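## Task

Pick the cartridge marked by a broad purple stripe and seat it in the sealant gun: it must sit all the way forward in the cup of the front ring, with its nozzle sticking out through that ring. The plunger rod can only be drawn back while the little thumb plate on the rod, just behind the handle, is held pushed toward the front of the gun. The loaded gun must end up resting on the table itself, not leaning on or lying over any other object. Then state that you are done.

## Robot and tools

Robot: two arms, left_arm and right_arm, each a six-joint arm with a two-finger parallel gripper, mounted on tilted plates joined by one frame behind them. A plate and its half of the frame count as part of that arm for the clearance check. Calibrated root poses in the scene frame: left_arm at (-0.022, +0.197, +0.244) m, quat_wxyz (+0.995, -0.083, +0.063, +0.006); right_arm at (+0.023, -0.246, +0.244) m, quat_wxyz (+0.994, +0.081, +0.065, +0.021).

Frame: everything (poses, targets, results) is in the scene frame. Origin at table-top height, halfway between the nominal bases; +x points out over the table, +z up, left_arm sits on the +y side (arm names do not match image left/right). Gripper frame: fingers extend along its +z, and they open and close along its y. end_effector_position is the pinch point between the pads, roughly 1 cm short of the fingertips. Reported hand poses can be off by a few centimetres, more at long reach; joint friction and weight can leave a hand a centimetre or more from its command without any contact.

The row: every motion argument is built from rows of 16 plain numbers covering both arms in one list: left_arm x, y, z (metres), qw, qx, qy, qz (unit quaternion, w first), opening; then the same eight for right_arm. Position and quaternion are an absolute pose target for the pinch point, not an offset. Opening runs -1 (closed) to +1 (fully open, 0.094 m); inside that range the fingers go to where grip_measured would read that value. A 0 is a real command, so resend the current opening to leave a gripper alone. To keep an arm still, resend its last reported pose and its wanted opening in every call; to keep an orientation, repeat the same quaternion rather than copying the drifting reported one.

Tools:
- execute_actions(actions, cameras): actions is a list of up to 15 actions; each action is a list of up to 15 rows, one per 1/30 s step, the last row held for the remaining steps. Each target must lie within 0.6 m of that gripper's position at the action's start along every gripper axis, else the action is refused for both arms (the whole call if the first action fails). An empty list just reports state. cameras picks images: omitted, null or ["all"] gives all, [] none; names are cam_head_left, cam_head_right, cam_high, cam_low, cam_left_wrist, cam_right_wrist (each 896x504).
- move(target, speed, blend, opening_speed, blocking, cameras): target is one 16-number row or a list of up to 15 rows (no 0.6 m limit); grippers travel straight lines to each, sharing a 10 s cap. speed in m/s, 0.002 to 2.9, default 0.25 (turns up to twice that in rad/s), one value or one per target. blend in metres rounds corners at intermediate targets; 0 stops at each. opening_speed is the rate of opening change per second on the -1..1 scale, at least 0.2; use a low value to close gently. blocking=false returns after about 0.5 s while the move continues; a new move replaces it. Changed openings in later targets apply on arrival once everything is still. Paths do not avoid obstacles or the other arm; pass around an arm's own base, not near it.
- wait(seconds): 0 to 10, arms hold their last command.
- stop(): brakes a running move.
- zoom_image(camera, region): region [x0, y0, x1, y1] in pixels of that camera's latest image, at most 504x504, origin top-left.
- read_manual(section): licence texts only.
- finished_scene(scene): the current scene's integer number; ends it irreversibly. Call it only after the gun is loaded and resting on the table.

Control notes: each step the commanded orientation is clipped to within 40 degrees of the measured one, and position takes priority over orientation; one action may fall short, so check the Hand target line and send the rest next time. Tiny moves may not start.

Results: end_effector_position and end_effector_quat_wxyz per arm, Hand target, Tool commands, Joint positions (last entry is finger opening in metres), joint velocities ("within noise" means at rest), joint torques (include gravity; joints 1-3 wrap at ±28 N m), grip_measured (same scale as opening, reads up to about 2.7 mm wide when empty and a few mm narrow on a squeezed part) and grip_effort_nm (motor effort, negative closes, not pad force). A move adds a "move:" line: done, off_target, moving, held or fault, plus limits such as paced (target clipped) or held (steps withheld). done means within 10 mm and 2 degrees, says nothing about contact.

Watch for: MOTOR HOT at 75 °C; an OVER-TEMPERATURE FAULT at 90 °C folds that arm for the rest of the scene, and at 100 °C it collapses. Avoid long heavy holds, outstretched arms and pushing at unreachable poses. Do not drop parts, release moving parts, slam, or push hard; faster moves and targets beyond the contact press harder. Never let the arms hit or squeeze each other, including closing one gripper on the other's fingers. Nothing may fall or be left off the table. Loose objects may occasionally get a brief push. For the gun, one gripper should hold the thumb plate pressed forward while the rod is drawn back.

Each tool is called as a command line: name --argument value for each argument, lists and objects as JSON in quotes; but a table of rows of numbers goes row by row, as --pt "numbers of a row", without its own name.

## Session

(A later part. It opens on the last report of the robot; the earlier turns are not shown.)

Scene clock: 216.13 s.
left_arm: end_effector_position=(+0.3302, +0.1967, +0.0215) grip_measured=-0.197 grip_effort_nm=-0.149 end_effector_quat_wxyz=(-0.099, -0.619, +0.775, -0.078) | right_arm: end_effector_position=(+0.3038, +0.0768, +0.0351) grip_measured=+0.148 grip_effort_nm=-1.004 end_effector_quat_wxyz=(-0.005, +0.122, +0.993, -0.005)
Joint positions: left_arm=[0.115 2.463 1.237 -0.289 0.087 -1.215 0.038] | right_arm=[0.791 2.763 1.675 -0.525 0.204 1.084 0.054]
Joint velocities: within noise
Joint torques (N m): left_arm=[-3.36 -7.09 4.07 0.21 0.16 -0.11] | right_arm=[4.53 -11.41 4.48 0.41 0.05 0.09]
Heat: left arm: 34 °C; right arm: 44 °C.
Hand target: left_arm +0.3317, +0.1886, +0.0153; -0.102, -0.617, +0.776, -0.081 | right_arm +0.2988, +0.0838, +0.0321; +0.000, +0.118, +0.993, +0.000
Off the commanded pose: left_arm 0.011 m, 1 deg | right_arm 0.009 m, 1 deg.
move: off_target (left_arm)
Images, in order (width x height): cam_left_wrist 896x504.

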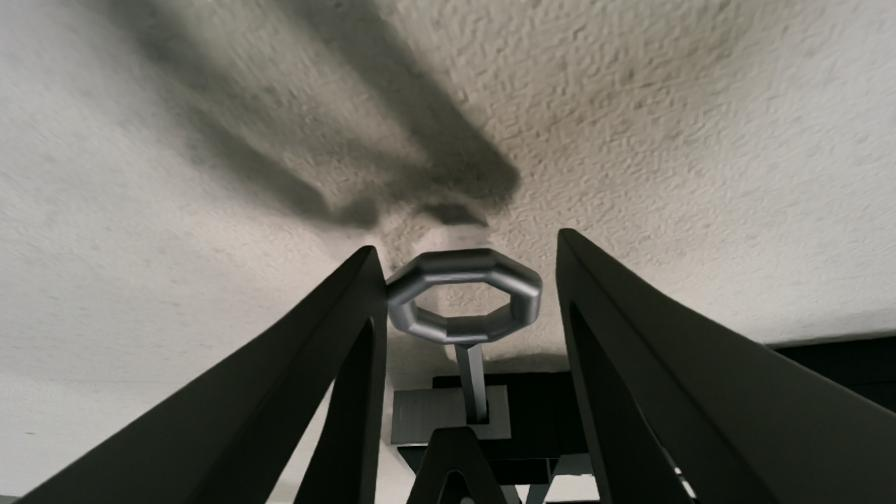

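move --target '[0.3310, 0.1885, 0.015, 0.102, 0.617, -0.776, 0.081, -0.55, 0.299, 0.084, 0.032, 0.0, 0.1177, 0.9930, 0.0, 0.1]' --speed 0.08 --opening_speed 0.5 --cameras '["cam_left_wrist"]'

Scene clock: 231.53 s.
left_arm: end_effector_position=(+0.3287, +0.2018, +0.0204) grip_measured=-0.546 grip_effort_nm=-0.198 end_effector_quat_wxyz=(-0.093, -0.620, +0.777, -0.064) | right_arm: end_effector_position=(+0.3038, +0.0768, +0.0351) grip_measured=+0.148 grip_effort_nm=-1.009 end_effector_quat_wxyz=(-0.005, +0.122, +0.992, -0.005)
Joint positions: left_arm=[0.115 2.463 1.237 -0.292 0.057 -1.215 0.021] | right_arm=[0.791 2.763 1.675 -0.525 0.204 1.084 0.054]
Joint velocities: within noise
Joint torques (N m): left_arm=[-3.18 -7.2 3.64 0.27 0.43 -0.08] | right_arm=[4.53 -11.4 4.45 0.43 0 0.06]
Heat: left arm: 34 °C; right arm: 45 °C.
Hand target: left_arm +0.3305, +0.1887, +0.0155; -0.102, -0.617, +0.776, -0.081 | right_arm +0.2988, +0.0838, +0.0321; +0.000, +0.118, +0.993, +0.000
Off the commanded pose: left_arm 0.015 m, 2 deg | right_arm 0.009 m, 1 deg.
move: off_target (left_arm)
Images, in order (width x height): cam_left_wrist 896x504.

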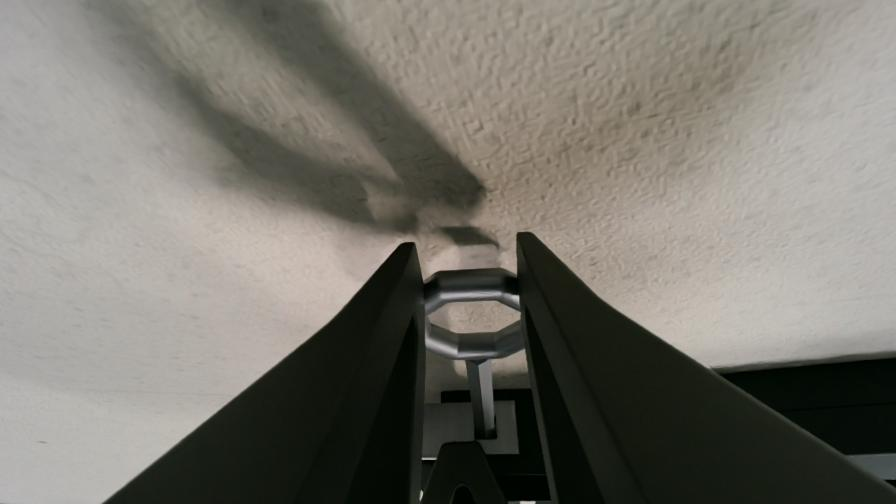

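move --pt "0.3310 0.1885 0.015 0.102 0.617 -0.776 0.081 0.0 0.299 0.084 0.032 0.0 0.1177 0.9930 0.0 0.1" --pt "0.3290 0.1780 0.012 0.102 0.617 -0.776 0.081 0.0 0.299 0.084 0.032 0.0 0.1177 0.9930 0.0 0.1" --speed 0.08 --cameras '["cam_left_wrist"]'

Scene clock: 237.17 s.
left_arm: end_effector_position=(+0.3303, +0.1870, +0.0197) grip_measured=-0.002 grip_effort_nm=0.125 end_effector_quat_wxyz=(-0.100, -0.619, +0.775, -0.078) | right_arm: end_effector_position=(+0.3038, +0.0768, +0.0351) grip_measured=+0.148 grip_effort_nm=-1.009 end_effector_quat_wxyz=(-0.005, +0.122, +0.992, -0.005)
Joint positions: left_arm=[0.09 2.473 1.237 -0.278 0.087 -1.238 0.047] | right_arm=[0.791 2.763 1.675 -0.525 0.204 1.084 0.054]
Joint velocities: within noise
Joint torques (N m): left_arm=[-3.36 -7.21 2.85 0.37 0.15 -0.12] | right_arm=[4.49 -11.37 4.44 0.43 0.03 0.09]
Heat: left arm: 34 °C; right arm: 45 °C.
Hand target: left_arm +0.3286, +0.1782, +0.0123; -0.102, -0.617, +0.776, -0.081 | right_arm +0.2988, +0.0838, +0.0321; +0.000, +0.118, +0.993, +0.000
Off the commanded pose: left_arm 0.012 m, 0 deg | right_arm 0.009 m, 1 deg.
move: off_target (left_arm)
Images, in order (width x height): cam_left_wrist 896x504.

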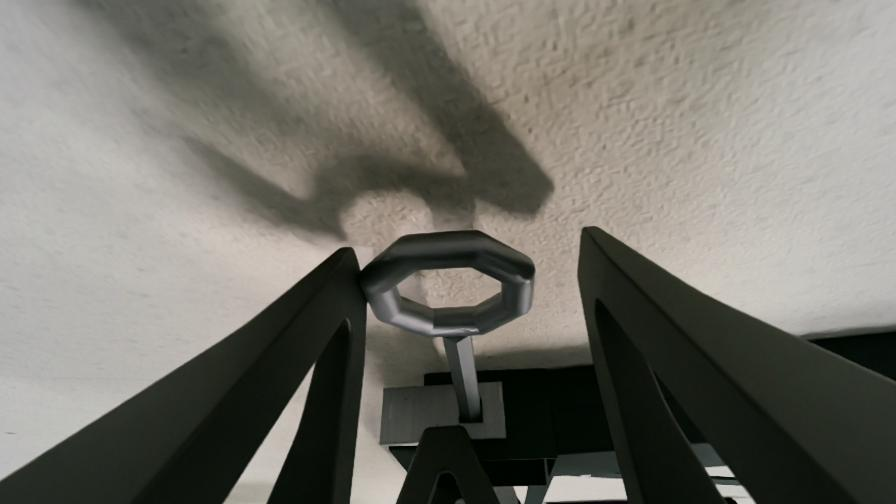

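move --target '[0.3270, 0.1800, 0.012, 0.102, 0.617, -0.776, 0.081, -0.5, 0.299, 0.084, 0.032, 0.0, 0.1177, 0.9930, 0.0, 0.1]' --speed 0.08 --opening_speed 0.5 --cameras '["cam_left_wrist"]'

Scene clock: 241.53 s.
left_arm: end_effector_position=(+0.3265, +0.1873, +0.0189) grip_measured=-0.259 grip_effort_nm=-1.028 end_effector_quat_wxyz=(-0.102, -0.619, +0.776, -0.073) | right_arm: end_effector_position=(+0.3039, +0.0769, +0.0351) grip_measured=+0.148 grip_effort_nm=-1.009 end_effector_quat_wxyz=(-0.005, +0.123, +0.992, -0.005)
Joint positions: left_arm=[0.09 2.473 1.229 -0.279 0.082 -1.238 0.035] | right_arm=[0.791 2.763 1.675 -0.524 0.204 1.086 0.054]
Joint velocities: within noise
Joint torques (N m): left_arm=[-2.81 -7.43 2.52 0.4 0.2 -0.07] | right_arm=[4.49 -11.45 4.38 0.4 0.03 0.05]
Heat: left arm: 33 °C; right arm: 45 °C.
Hand target: left_arm +0.3266, +0.1801, +0.0123; -0.102, -0.617, +0.776, -0.081 | right_arm +0.2988, +0.0838, +0.0321; +0.000, +0.118, +0.993, +0.000
Off the commanded pose: left_arm 0.010 m, 1 deg | right_arm 0.009 m, 1 deg.
move: done
Images, in order (width x height): cam_left_wrist 896x504.

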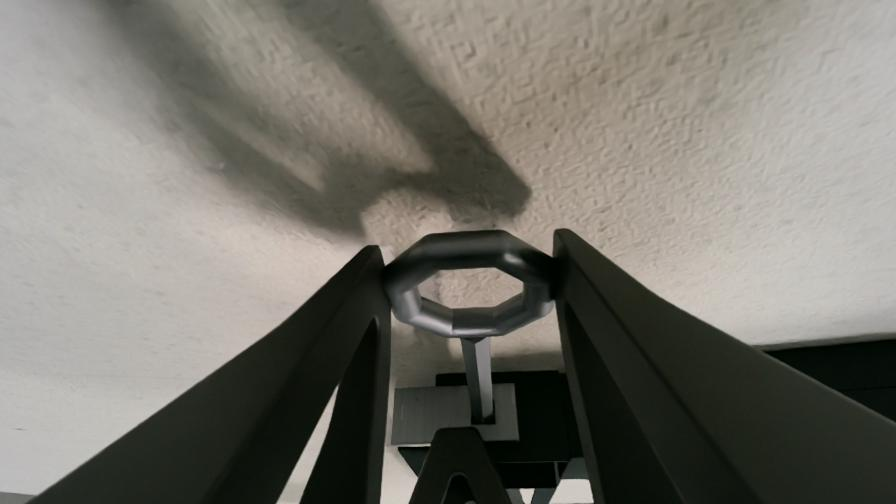

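move --target '[0.3380, 0.2300, 0.015, 0.102, 0.617, -0.776, 0.081, -0.6, 0.299, 0.084, 0.032, 0.0, 0.1177, 0.9930, 0.0, 0.0]' --speed 0.06 --cameras '["cam_left_wrist","cam_right_wrist"]'

Scene clock: 246.47 s.
left_arm: end_effector_position=(+0.3299, +0.2197, +0.0193) grip_measured=-0.260 grip_effort_nm=-1.028 end_effector_quat_wxyz=(-0.116, -0.618, +0.773, -0.084) | right_arm: end_effector_position=(+0.3026, +0.0804, +0.0358) grip_measured=+0.147 grip_effort_nm=-1.009 end_effector_quat_wxyz=(-0.003, +0.120, +0.993, -0.001)
Joint positions: left_arm=[0.189 2.479 1.287 -0.353 0.118 -1.139 0.035] | right_arm=[0.799 2.763 1.675 -0.518 0.203 1.085 0.054]
Joint velocities: within noise
Joint torques (N m): left_arm=[-0.49 -8.12 5.48 0.12 -0.06 0.27] | right_arm=[3.79 -11.4 4.52 0.36 0.03 0.07]
Heat: left arm: 33 °C; right arm: 45 °C.
Hand target: left_arm +0.3378, +0.2300, +0.0155; -0.102, -0.617, +0.776, -0.081 | right_arm +0.2989, +0.0839, +0.0320; +0.000, +0.118, +0.993, +0.000
Off the commanded pose: left_arm 0.014 m, 2 deg | right_arm 0.006 m, 0 deg.
move: off_target (left_arm)
Images, in order (width x height): cam_left_wrist 896x504, cam_right_wrist 896x504.

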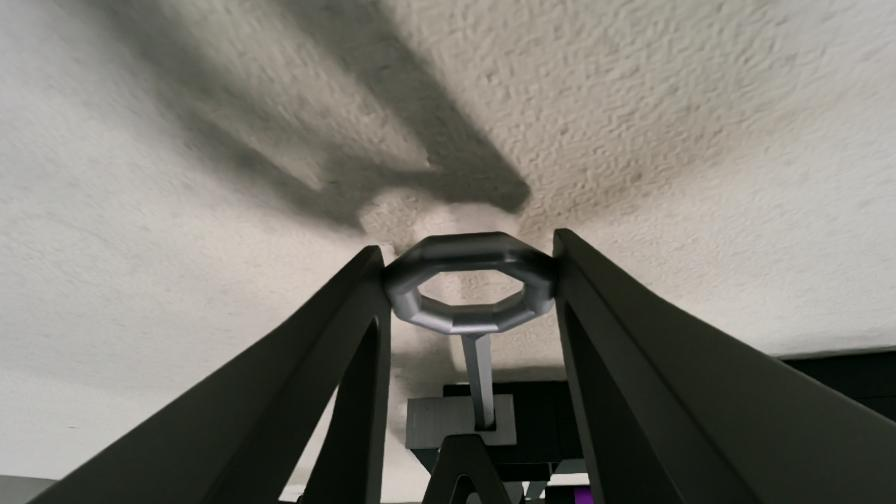

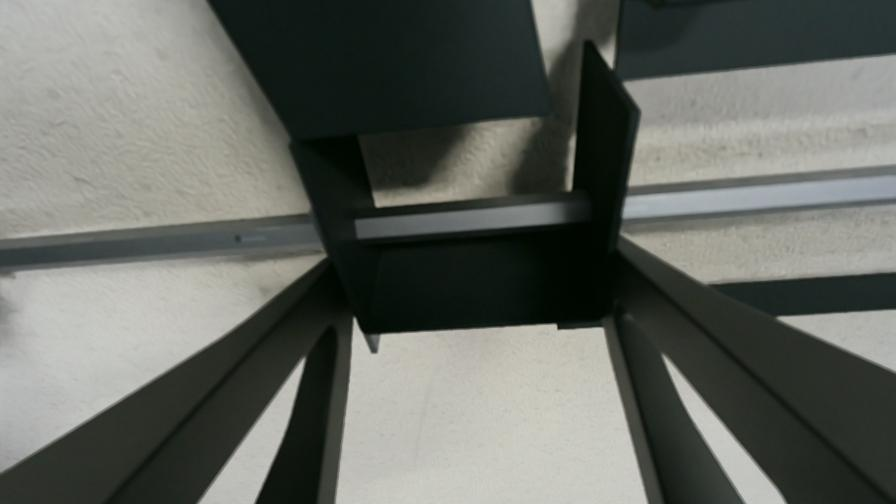

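move --target '[0.3550, 0.2850, 0.016, 0.102, 0.617, -0.776, 0.081, -0.6, 0.299, 0.084, 0.032, 0.0, 0.1177, 0.9930, 0.0, 0.0]' --speed 0.08 --cameras '["cam_left_wrist","cam_right_wrist"]'

move --target '[0.3660, 0.3250, 0.016, 0.102, 0.617, -0.776, 0.081, -0.6, 0.299, 0.084, 0.032, 0.0, 0.1177, 0.9930, 0.0, 0.0]' --speed 0.08 --cameras '["cam_left_wrist","cam_right_wrist","cam_high"]'

Scene clock: 250.40 s.
left_arm: end_effector_position=(+0.3425, +0.2712, +0.0185) grip_measured=-0.260 grip_effort_nm=-1.028 end_effector_quat_wxyz=(-0.123, -0.617, +0.773, -0.082) | right_arm: end_effector_position=(+0.3027, +0.0805, +0.0358) grip_measured=+0.147 grip_effort_nm=-1.004 end_effector_quat_wxyz=(-0.002, +0.120, +0.993, -0.001)
Joint positions: left_arm=[0.308 2.522 1.447 -0.5 0.122 -1.018 0.035] | right_arm=[0.799 2.763 1.675 -0.517 0.203 1.085 0.054]
Joint velocities: within noise
Joint torques (N m): left_arm=[-0.36 -9.05 6.56 0.03 -0.05 0.23] | right_arm=[3.78 -11.45 4.45 0.37 0.02 0.07]
Heat: left arm: 33 °C; right arm: 45 °C.
Hand target: left_arm +0.3544, +0.2850, +0.0166; -0.102, -0.617, +0.776, -0.081 | right_arm +0.2989, +0.0838, +0.0320; +0.000, +0.118, +0.993, +0.000
Off the commanded pose: left_arm 0.019 m, 2 deg | right_arm 0.006 m, 0 deg.
move: off_target (left_arm)
Images, in order (width x height): cam_left_wrist 896x504, cam_right_wrist 896x504.

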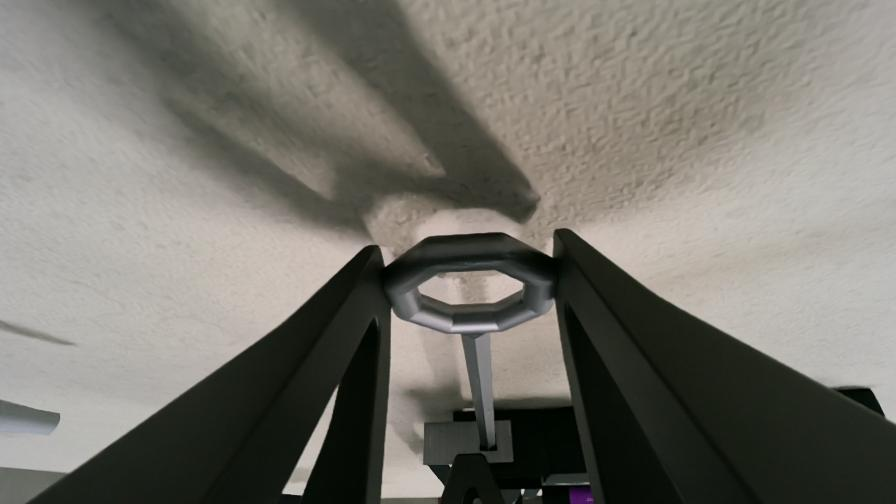

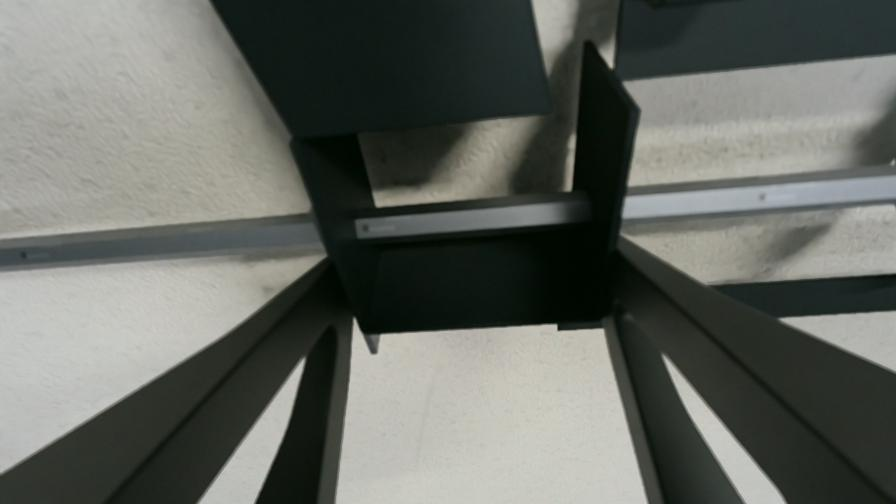

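Scene clock: 251.40 s.
left_arm: end_effector_position=(+0.3499, +0.3024, +0.0203) grip_measured=-0.260 grip_effort_nm=-1.023 end_effector_quat_wxyz=(-0.138, -0.615, +0.771, -0.088) | right_arm: end_effector_position=(+0.3032, +0.0836, +0.0371) grip_measured=+0.147 grip_effort_nm=-1.004 end_effector_quat_wxyz=(+0.000, +0.119, +0.993, +0.002)
Joint positions: left_arm=[0.38 2.567 1.587 -0.63 0.14 -0.942 0.035] | right_arm=[0.803 2.763 1.681 -0.517 0.203 1.086 0.054]
Joint velocities: within noise
Joint torques (N m): left_arm=[0.38 -9.62 7.53 0.15 -0.21 0.22] | right_arm=[3.43 -11.4 4.16 0.38 0.03 0.05]
Heat: left arm: 34 °C; right arm: 45 °C.
Hand target: left_arm +0.3651, +0.3250, +0.0175; -0.102, -0.618, +0.776, -0.080 | right_arm +0.2989, +0.0839, +0.0321; +0.000, +0.118, +0.993, +0.000
Off the commanded pose: left_arm 0.028 m, 4 deg | right_arm 0.007 m, 0 deg.
move: off_target (left_arm)
Images, in order (width x height): cam_high 896x504, cam_left_wrist 896x504, cam_right_wrist 896x504.

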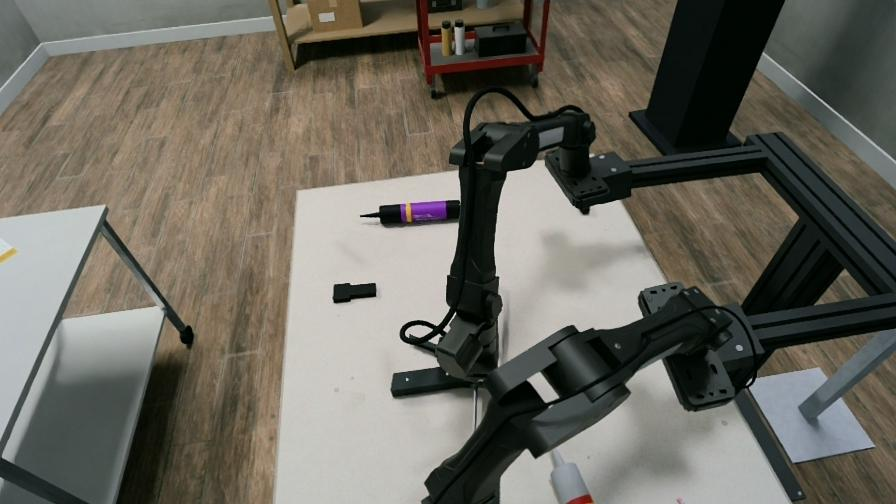

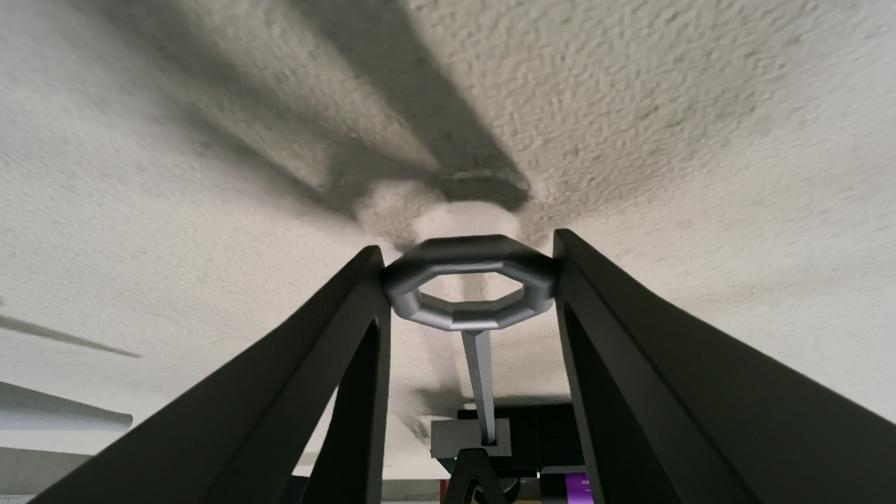

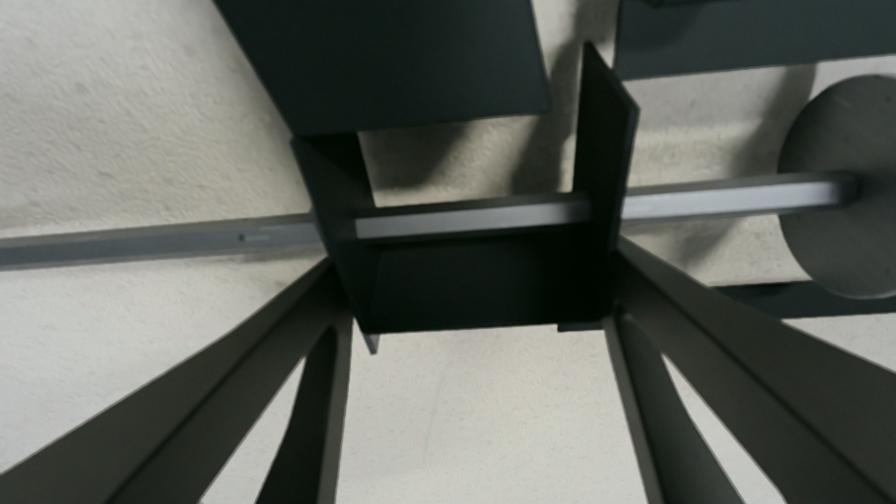

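move --target '[0.3770, 0.3550, 0.014, 0.102, 0.617, -0.776, 0.081, -0.6, 0.299, 0.083, 0.032, 0.0, 0.1177, 0.9930, 0.0, 0.0]' --speed 0.08 --cameras '["cam_left_wrist","cam_right_wrist"]'

Scene clock: 256.13 s.
left_arm: end_effector_position=(+0.3572, +0.3238, +0.0209) grip_measured=-0.260 grip_effort_nm=-1.028 end_effector_quat_wxyz=(-0.153, -0.612, +0.770, -0.092) | right_arm: end_effector_position=(+0.3046, +0.0850, +0.0377) grip_measured=+0.147 grip_effort_nm=-1.004 end_effector_quat_wxyz=(+0.001, +0.122, +0.993, +0.004)
Joint positions: left_arm=[0.424 2.625 1.733 -0.752 0.153 -0.892 0.035] | right_arm=[0.803 2.762 1.683 -0.513 0.203 1.09 0.054]
Joint velocities: within noise
Joint torques (N m): left_arm=[0.83 -9.94 8.4 0.29 -0.32 0.2] | right_arm=[3.23 -11.64 3.59 0.39 0.04 0]
Heat: left arm: 34 °C; right arm: 45 °C.
Hand target: left_arm +0.3755, +0.3549, +0.0168; -0.102, -0.618, +0.775, -0.080 | right_arm +0.2990, +0.0829, +0.0321; +0.000, +0.118, +0.993, +0.000
Off the commanded pose: left_arm 0.038 m, 6 deg | right_arm 0.008 m, 1 deg.
move: off_target (left_arm)
Images, in order (width x height): cam_left_wrist 896x504, cam_right_wrist 896x504.

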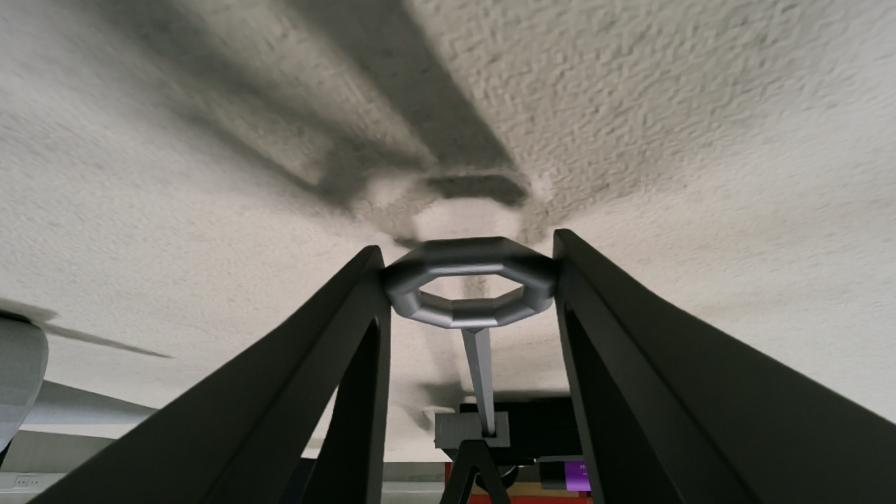

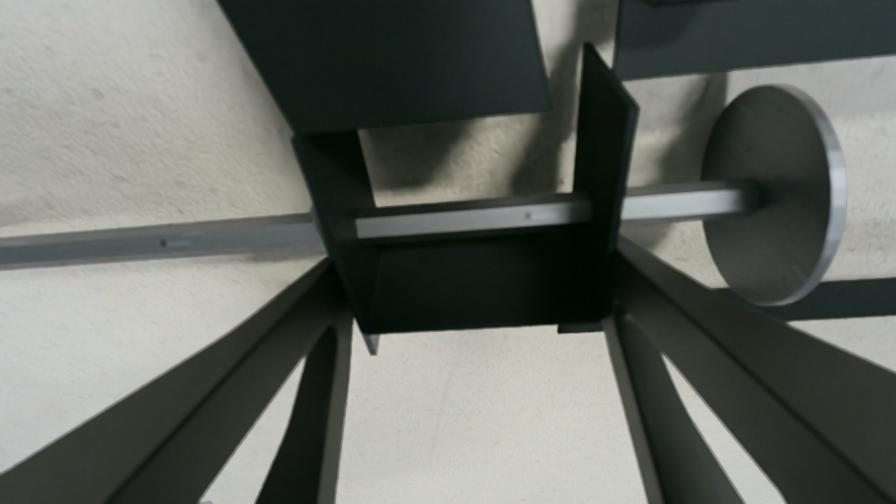

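move --target '[0.3820, 0.3750, 0.010, 0.102, 0.617, -0.776, 0.081, -0.6, 0.299, 0.080, 0.032, 0.0, 0.1177, 0.9930, 0.0, 0.0]' --speed 0.08 --cameras '["cam_left_wrist","cam_right_wrist"]'

Scene clock: 259.03 s.
left_arm: end_effector_position=(+0.3615, +0.3386, +0.0213) grip_measured=-0.260 grip_effort_nm=-1.028 end_effector_quat_wxyz=(-0.162, -0.610, +0.769, -0.096) | right_arm: end_effector_position=(+0.3054, +0.0857, +0.0384) grip_measured=+0.147 grip_effort_nm=-1.009 end_effector_quat_wxyz=(+0.002, +0.122, +0.993, +0.006)
Joint positions: left_arm=[0.453 2.667 1.837 -0.835 0.162 -0.858 0.035] | right_arm=[0.803 2.761 1.683 -0.511 0.203 1.091 0.054]
Joint velocities: within noise
Joint torques (N m): left_arm=[1.32 -9.98 8.69 0.42 -0.37 0.24] | right_arm=[2.86 -12.12 2.33 0.44 0.04 -0.05]
Heat: left arm: 34 °C; right arm: 45 °C.
Hand target: left_arm +0.3799, +0.3748, +0.0139; -0.103, -0.618, +0.775, -0.080 | right_arm +0.2990, +0.0799, +0.0322; +0.000, +0.118, +0.993, +0.000
Off the commanded pose: left_arm 0.043 m, 7 deg | right_arm 0.011 m, 1 deg.
move: off_target (left_arm, right_arm)
Images, in order (width x height): cam_left_wrist 896x504, cam_right_wrist 896x504.

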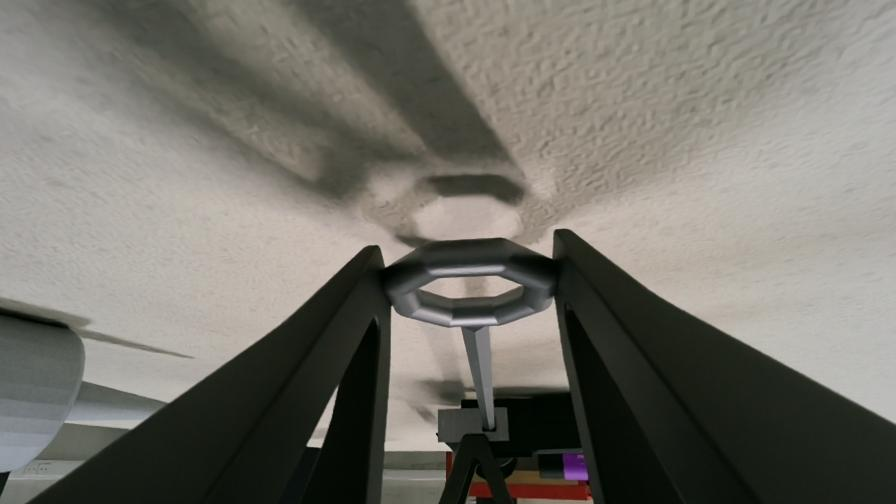

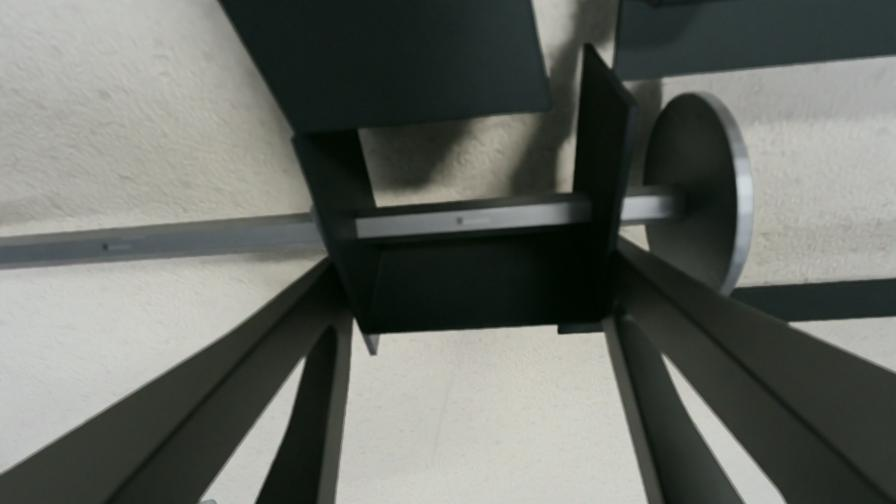

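move --pt "0.3610 0.3370 0.018 0.14 0.612 -0.772 0.090 -0.3 0.302 0.080 0.036 0.0 0.1177 0.9930 0.0 0.0" --pt "0.3610 0.3370 0.020 0.14 0.612 -0.772 0.090 0.2 0.302 0.080 0.036 0.0 0.1177 0.9930 0.0 0.0" --speed 0.08 --opening_speed 1 --cameras '["cam_left_wrist","cam_right_wrist"]'

Scene clock: 264.90 s.
left_arm: end_effector_position=(+0.3483, +0.3327, +0.0146) grip_measured=+0.197 grip_effort_nm=0.164 end_effector_quat_wxyz=(-0.168, -0.612, +0.767, -0.091) | right_arm: end_effector_position=(+0.3032, +0.0819, +0.0377) grip_measured=+0.146 grip_effort_nm=-1.009 end_effector_quat_wxyz=(+0.000, +0.117, +0.993, -0.002)
Joint positions: left_arm=[0.453 2.657 1.77 -0.792 0.155 -0.864 0.056] | right_arm=[0.803 2.761 1.679 -0.522 0.209 1.083 0.054]
Joint velocities: within noise
Joint torques (N m): left_arm=[-2.3 -12.81 2.82 0.11 -0.03 -0.07] | right_arm=[2.63 -12.77 3.21 0.39 0.01 -0.01]
Heat: left arm: 36 °C; right arm: 45 °C.
Hand target: left_arm +0.3610, +0.3369, +0.0204; -0.141, -0.613, +0.772, -0.090 | right_arm +0.3021, +0.0801, +0.0361; +0.000, +0.118, +0.993, +0.000
Off the commanded pose: left_arm 0.014 m, 3 deg | right_arm 0.003 m, 0 deg.
move: off_target (left_arm); target 2's new opening was sent with left_arm's hand 0.010 m and 3 deg from that target
Images, in order (width x height): cam_left_wrist 896x504, cam_right_wrist 896x504.

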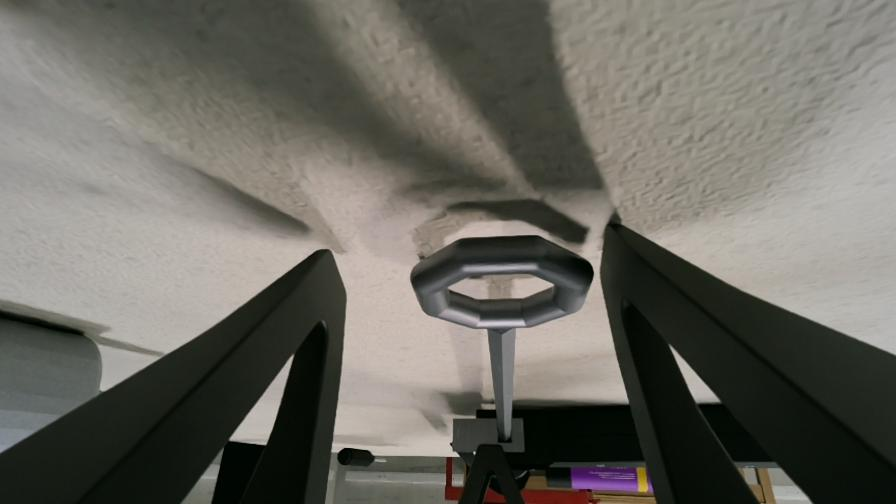

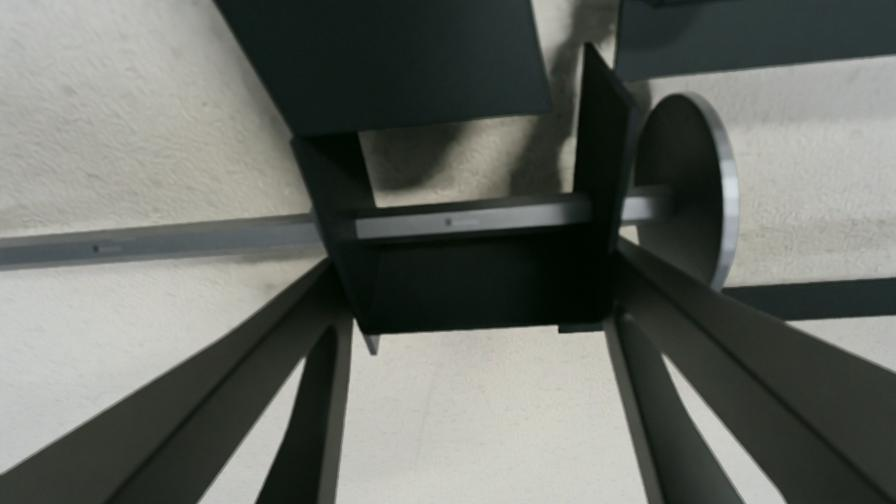

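move --pt "0.3600 0.3380 0.030 0.14 0.612 -0.772 0.090 0.6 0.302 0.080 0.036 0.0 0.1177 0.9930 0.0 0.0" --pt "0.37 0.355 0.14 0.102 0.617 -0.776 0.081 1 0.302 0.080 0.036 0.0 0.1177 0.9930 0.0 0.0" --speed 0.12 --opening_speed 2 --cameras '["cam_left_wrist"]'

move --pt "0.37 0.355 0.14 0.102 0.617 -0.776 0.081 1 0.303 0.080 0.038 0.0 0.1177 0.9930 0.0 0.35" --pt "0.37 0.355 0.14 0.102 0.617 -0.776 0.081 1 0.303 0.080 0.13 0.0 0.1177 0.9930 0.0 0.35" --speed 0.12 --opening_speed 1 --cameras '["cam_left_wrist","cam_right_wrist","cam_high"]'

Scene clock: 272.27 s.
left_arm: end_effector_position=(+0.3622, +0.3544, +0.1184) grip_measured=+0.997 grip_effort_nm=0.139 end_effector_quat_wxyz=(-0.118, -0.617, +0.774, -0.081) | right_arm: end_effector_position=(+0.3032, +0.0819, +0.0377) grip_measured=+0.146 grip_effort_nm=-1.004 end_effector_quat_wxyz=(+0.000, +0.117, +0.993, -0.002)
Joint positions: left_arm=[0.445 2.351 1.671 -0.903 0.115 -0.88 0.094] | right_arm=[0.803 2.761 1.679 -0.522 0.209 1.083 0.054]
Joint velocities: within noise
Joint torques (N m): left_arm=[-2.48 -14.63 4.72 -0.26 0.05 -0.14] | right_arm=[2.61 -12.72 3.25 0.39 -0.02 -0.01]
Heat: left arm: 38 °C; right arm: 44 °C.
Hand target: left_arm +0.3698, +0.3548, +0.1393; -0.102, -0.617, +0.776, -0.081 | right_arm +0.3021, +0.0801, +0.0361; +0.000, +0.118, +0.993, +0.000
Off the commanded pose: left_arm 0.023 m, 2 deg | right_arm 0.003 m, 0 deg.
move: off_target (left_arm); target 2's new opening was sent with left_arm's hand 0.023 m and 2 deg from that target
Images, in order (width x height): cam_left_wrist 896x504.

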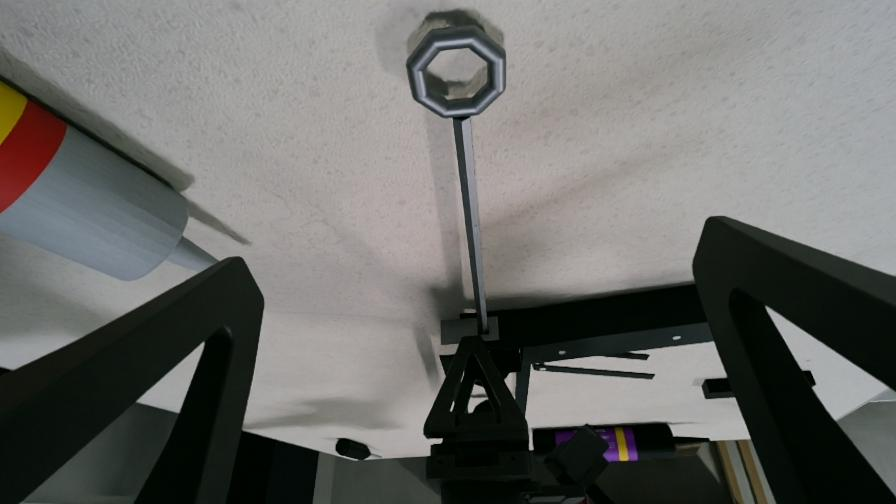

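Scene clock: 274.43 s.
left_arm: end_effector_position=(+0.3620, +0.3543, +0.1185) grip_measured=+0.997 grip_effort_nm=0.144 end_effector_quat_wxyz=(-0.119, -0.617, +0.774, -0.080) | right_arm: end_effector_position=(+0.3044, +0.0745, +0.1143) grip_measured=+0.347 grip_effort_nm=0.159 end_effector_quat_wxyz=(-0.005, +0.119, +0.993, -0.008)
Joint positions: left_arm=[0.445 2.351 1.671 -0.904 0.115 -0.88 0.094] | right_arm=[0.826 2.556 1.629 -0.698 0.206 1.115 0.063]
Joint velocities: within noise
Joint torques (N m): left_arm=[-2.56 -14.56 4.66 -0.22 -0.01 -0.11] | right_arm=[4.33 -15.21 4.77 -0.04 -0.01 0.13]
Heat: left arm: 40 °C; right arm: 45 °C.
Hand target: left_arm +0.3697, +0.3548, +0.1394; -0.102, -0.617, +0.776, -0.081 | right_arm +0.3029, +0.0799, +0.1294; +0.000, +0.118, +0.993, +0.000
Off the commanded pose: left_arm 0.023 m, 2 deg | right_arm 0.017 m, 1 deg.
move: off_target (left_arm, right_arm)
Images, in order (width x height): cam_high 896x504, cam_left_wrist 896x504, cam_right_wrist 896x504.

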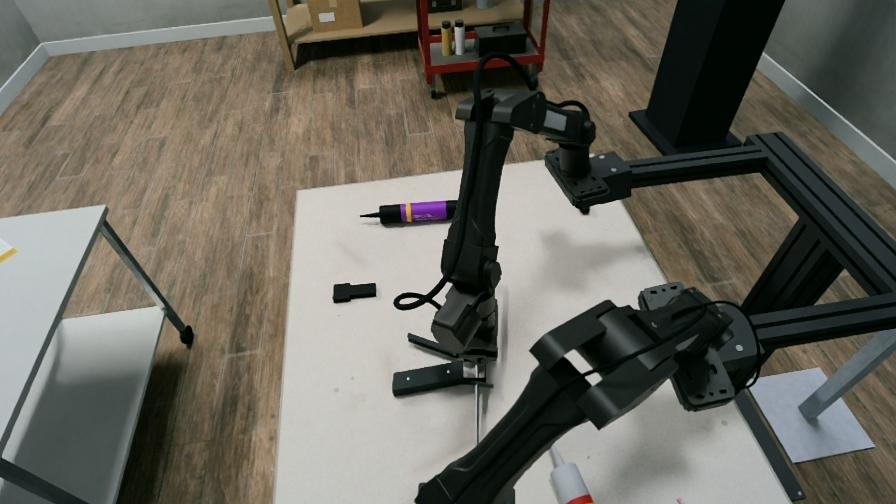

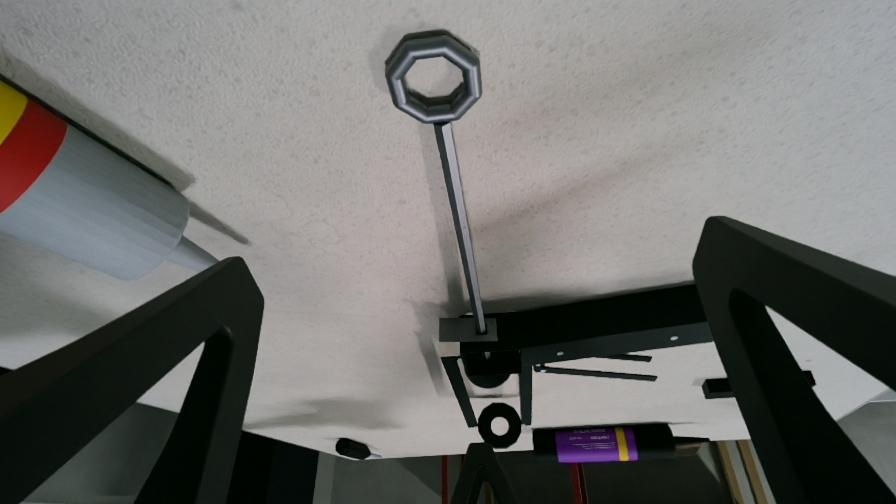

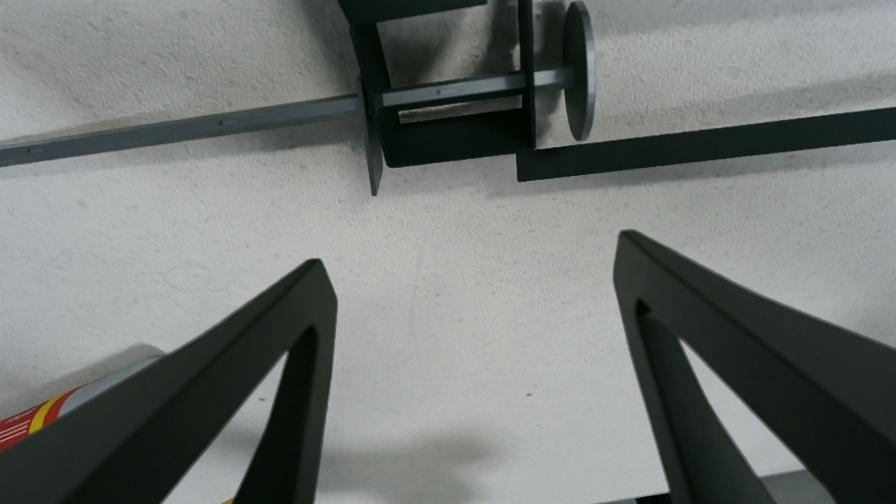

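move --target '[0.25, 0.34, 0.22, 0.102, 0.617, -0.776, 0.081, 1, 0.34, -0.28, 0.30, 0.342, 0, 0.940, 0, 1]' --speed 0.3 --cameras '["cam_right_wrist","cam_high"]'

Scene clock: 285.37 s.
left_arm: end_effector_position=(+0.2521, +0.3367, +0.2087) grip_measured=+0.997 grip_effort_nm=0.134 end_effector_quat_wxyz=(-0.113, -0.618, +0.773, -0.081) | right_arm: end_effector_position=(+0.3367, -0.2796, +0.2973) grip_measured=+0.997 grip_effort_nm=0.168 end_effector_quat_wxyz=(+0.331, -0.001, +0.944, -0.003)
Joint positions: left_arm=[0.525 1.807 1.138 -0.913 0.114 -0.802 0.094] | right_arm=[-0.046 1.024 0.482 -0.213 0.121 -0.114 0.094]
Joint velocities: within noise
Joint torques (N m): left_arm=[-0.25 -10.59 4.52 -0.22 0.05 0.15] | right_arm=[-0.28 -3 6.52 1.76 -0.19 -0.07]
Heat: left arm: 45 °C; right arm: 47 °C.
Hand target: left_arm +0.2501, +0.3398, +0.2195; -0.102, -0.617, +0.776, -0.081 | right_arm +0.3399, -0.2800, +0.3001; +0.342, +0.000, +0.940, +0.000
Off the commanded pose: left_arm 0.012 m, 1 deg | right_arm 0.004 m, 1 deg.
move: off_target (left_arm)
Images, in order (width x height): cam_high 896x504, cam_right_wrist 896x504.

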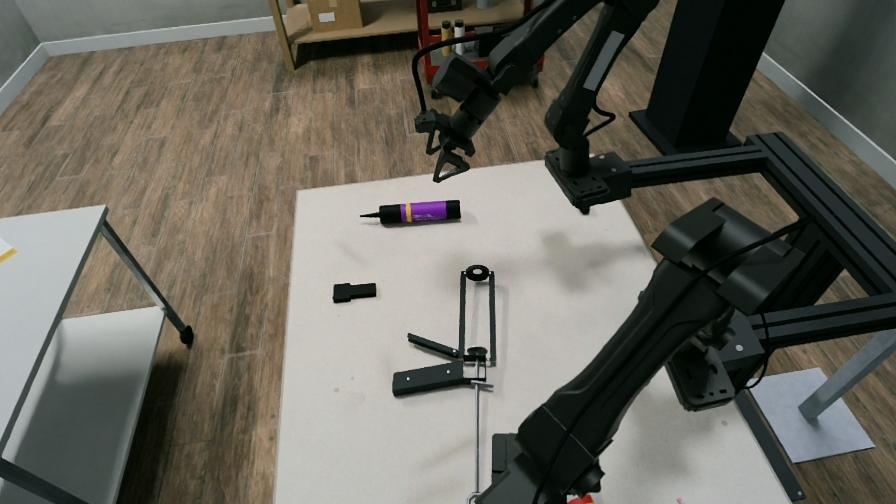

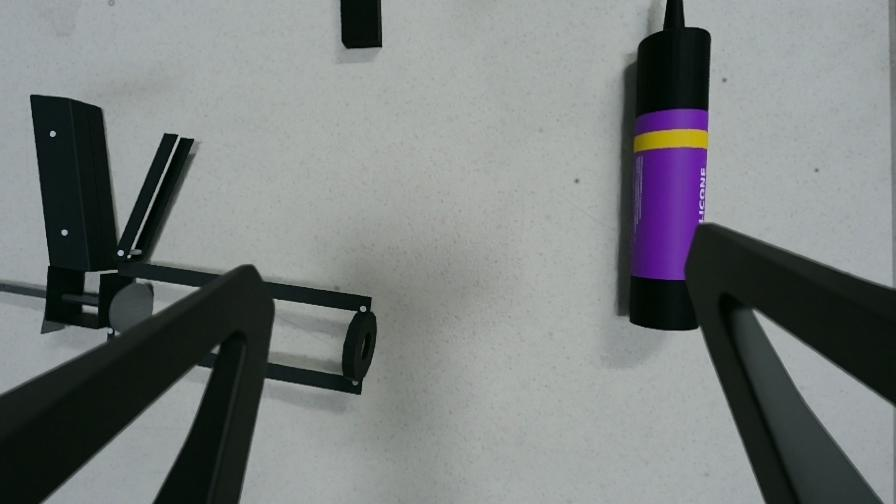

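zoom_image --camera "cam_right_wrist" --region '[20, 230, 420, 430]'

zoom_image --camera "cam_right_wrist" --region '[560, 0, 760, 350]'

Scaled by 1.260 from the camera's 896x504 image, which has a finer 1280x720 frame.

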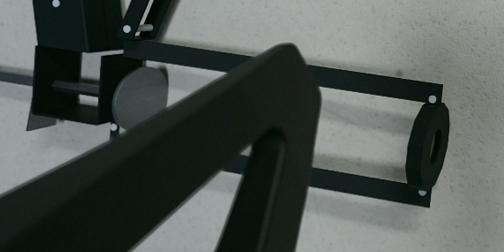

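Scaled by 1.440 from the camera's 896x504 image, which has a finer 1280x720 frame.

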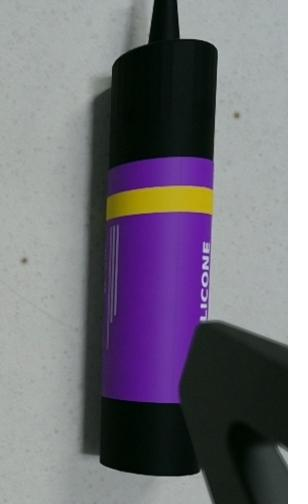

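move --pt "0.345 0.265 0.14 0.102 0.617 -0.776 0.081 1 0.30 0.0 0.16 0 0.1177 0.9930 0 1" --pt "0.345 0.265 0.14 0.102 0.617 -0.776 0.081 1 0.302 0.078 0.085 0 0.1177 0.9930 0 1" --speed 0.25 --cameras '["cam_right_wrist","cam_left_wrist"]'

Scene clock: 319.57 s.
left_arm: end_effector_position=(+0.3372, +0.2663, +0.1447) grip_measured=+0.997 grip_effort_nm=0.139 end_effector_quat_wxyz=(-0.108, -0.616, +0.776, -0.082) | right_arm: end_effector_position=(+0.3039, +0.0735, +0.0844) grip_measured=+0.997 grip_effort_nm=0.168 end_effector_quat_wxyz=(+0.001, +0.118, +0.993, +0.002)
Joint positions: left_arm=[0.255 2.119 1.304 -0.726 0.108 -1.067 0.094] | right_arm=[0.81 2.609 1.592 -0.582 0.205 1.092 0.094]
Joint velocities: within noise
Joint torques (N m): left_arm=[-2.32 -7.16 6.64 0.16 0.05 -0.1] | right_arm=[3.74 -11.21 6.64 0.05 0.02 0.07]
Heat: left arm: 41 °C; right arm: 40 °C.
Hand target: left_arm +0.3448, +0.2650, +0.1401; -0.102, -0.617, +0.776, -0.081 | right_arm +0.3019, +0.0779, +0.0849; +0.000, +0.118, +0.993, +0.000
Off the commanded pose: left_arm 0.009 m, 1 deg | right_arm 0.005 m, 0 deg.
move: done
Images, in order (width x height): cam_left_wrist 896x504, cam_right_wrist 896x504.

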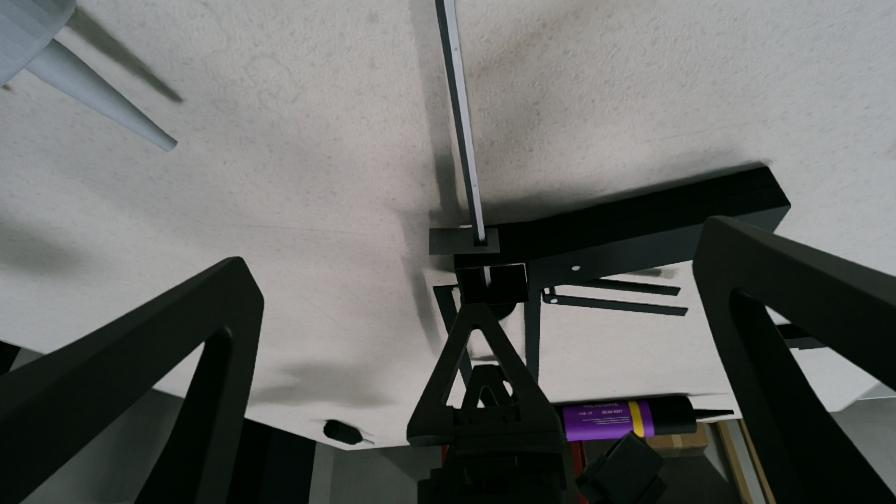

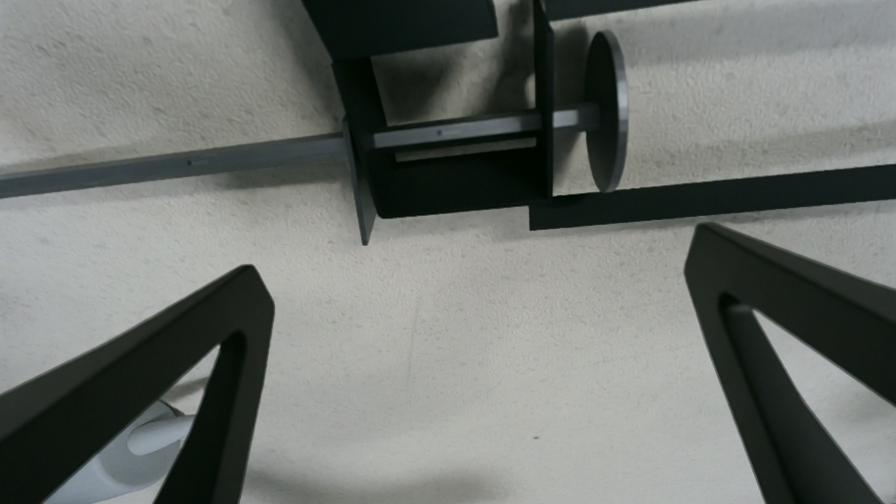

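move --target '[0.345, 0.265, 0.14, 0.102, 0.617, -0.776, 0.081, 1, 0.298, 0.075, 0.055, 0, 0.1177, 0.9930, 0, 1]' --speed 0.1 --cameras '["cam_right_wrist"]'

Scene clock: 323.97 s.
left_arm: end_effector_position=(+0.3372, +0.2663, +0.1447) grip_measured=+0.997 grip_effort_nm=0.139 end_effector_quat_wxyz=(-0.108, -0.616, +0.776, -0.082) | right_arm: end_effector_position=(+0.2956, +0.0719, +0.0592) grip_measured=+0.997 grip_effort_nm=0.164 end_effector_quat_wxyz=(-0.004, +0.117, +0.993, -0.005)
Joint positions: left_arm=[0.255 2.119 1.304 -0.726 0.108 -1.068 0.094] | right_arm=[0.81 2.672 1.592 -0.535 0.205 1.092 0.094]
Joint velocities: within noise
Joint torques (N m): left_arm=[-2.21 -7.06 6.58 0.15 0.05 -0.09] | right_arm=[2.63 -10.91 5.2 0.4 0.01 -0.01]
Heat: left arm: 40 °C; right arm: 41 °C.
Hand target: left_arm +0.3448, +0.2649, +0.1402; -0.102, -0.617, +0.776, -0.081 | right_arm +0.2980, +0.0750, +0.0552; +0.000, +0.118, +0.993, +0.000
Off the commanded pose: left_arm 0.009 m, 1 deg | right_arm 0.006 m, 1 deg.
move: done
Images, in order (width x height): cam_right_wrist 896x504.

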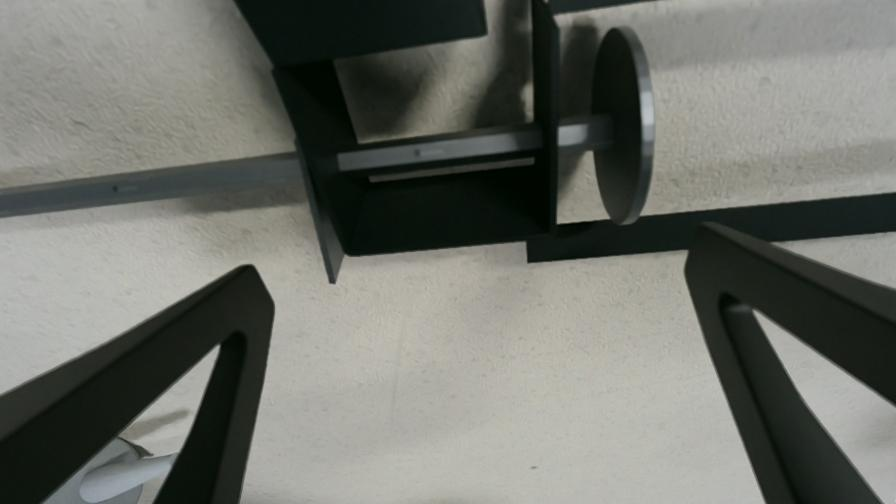

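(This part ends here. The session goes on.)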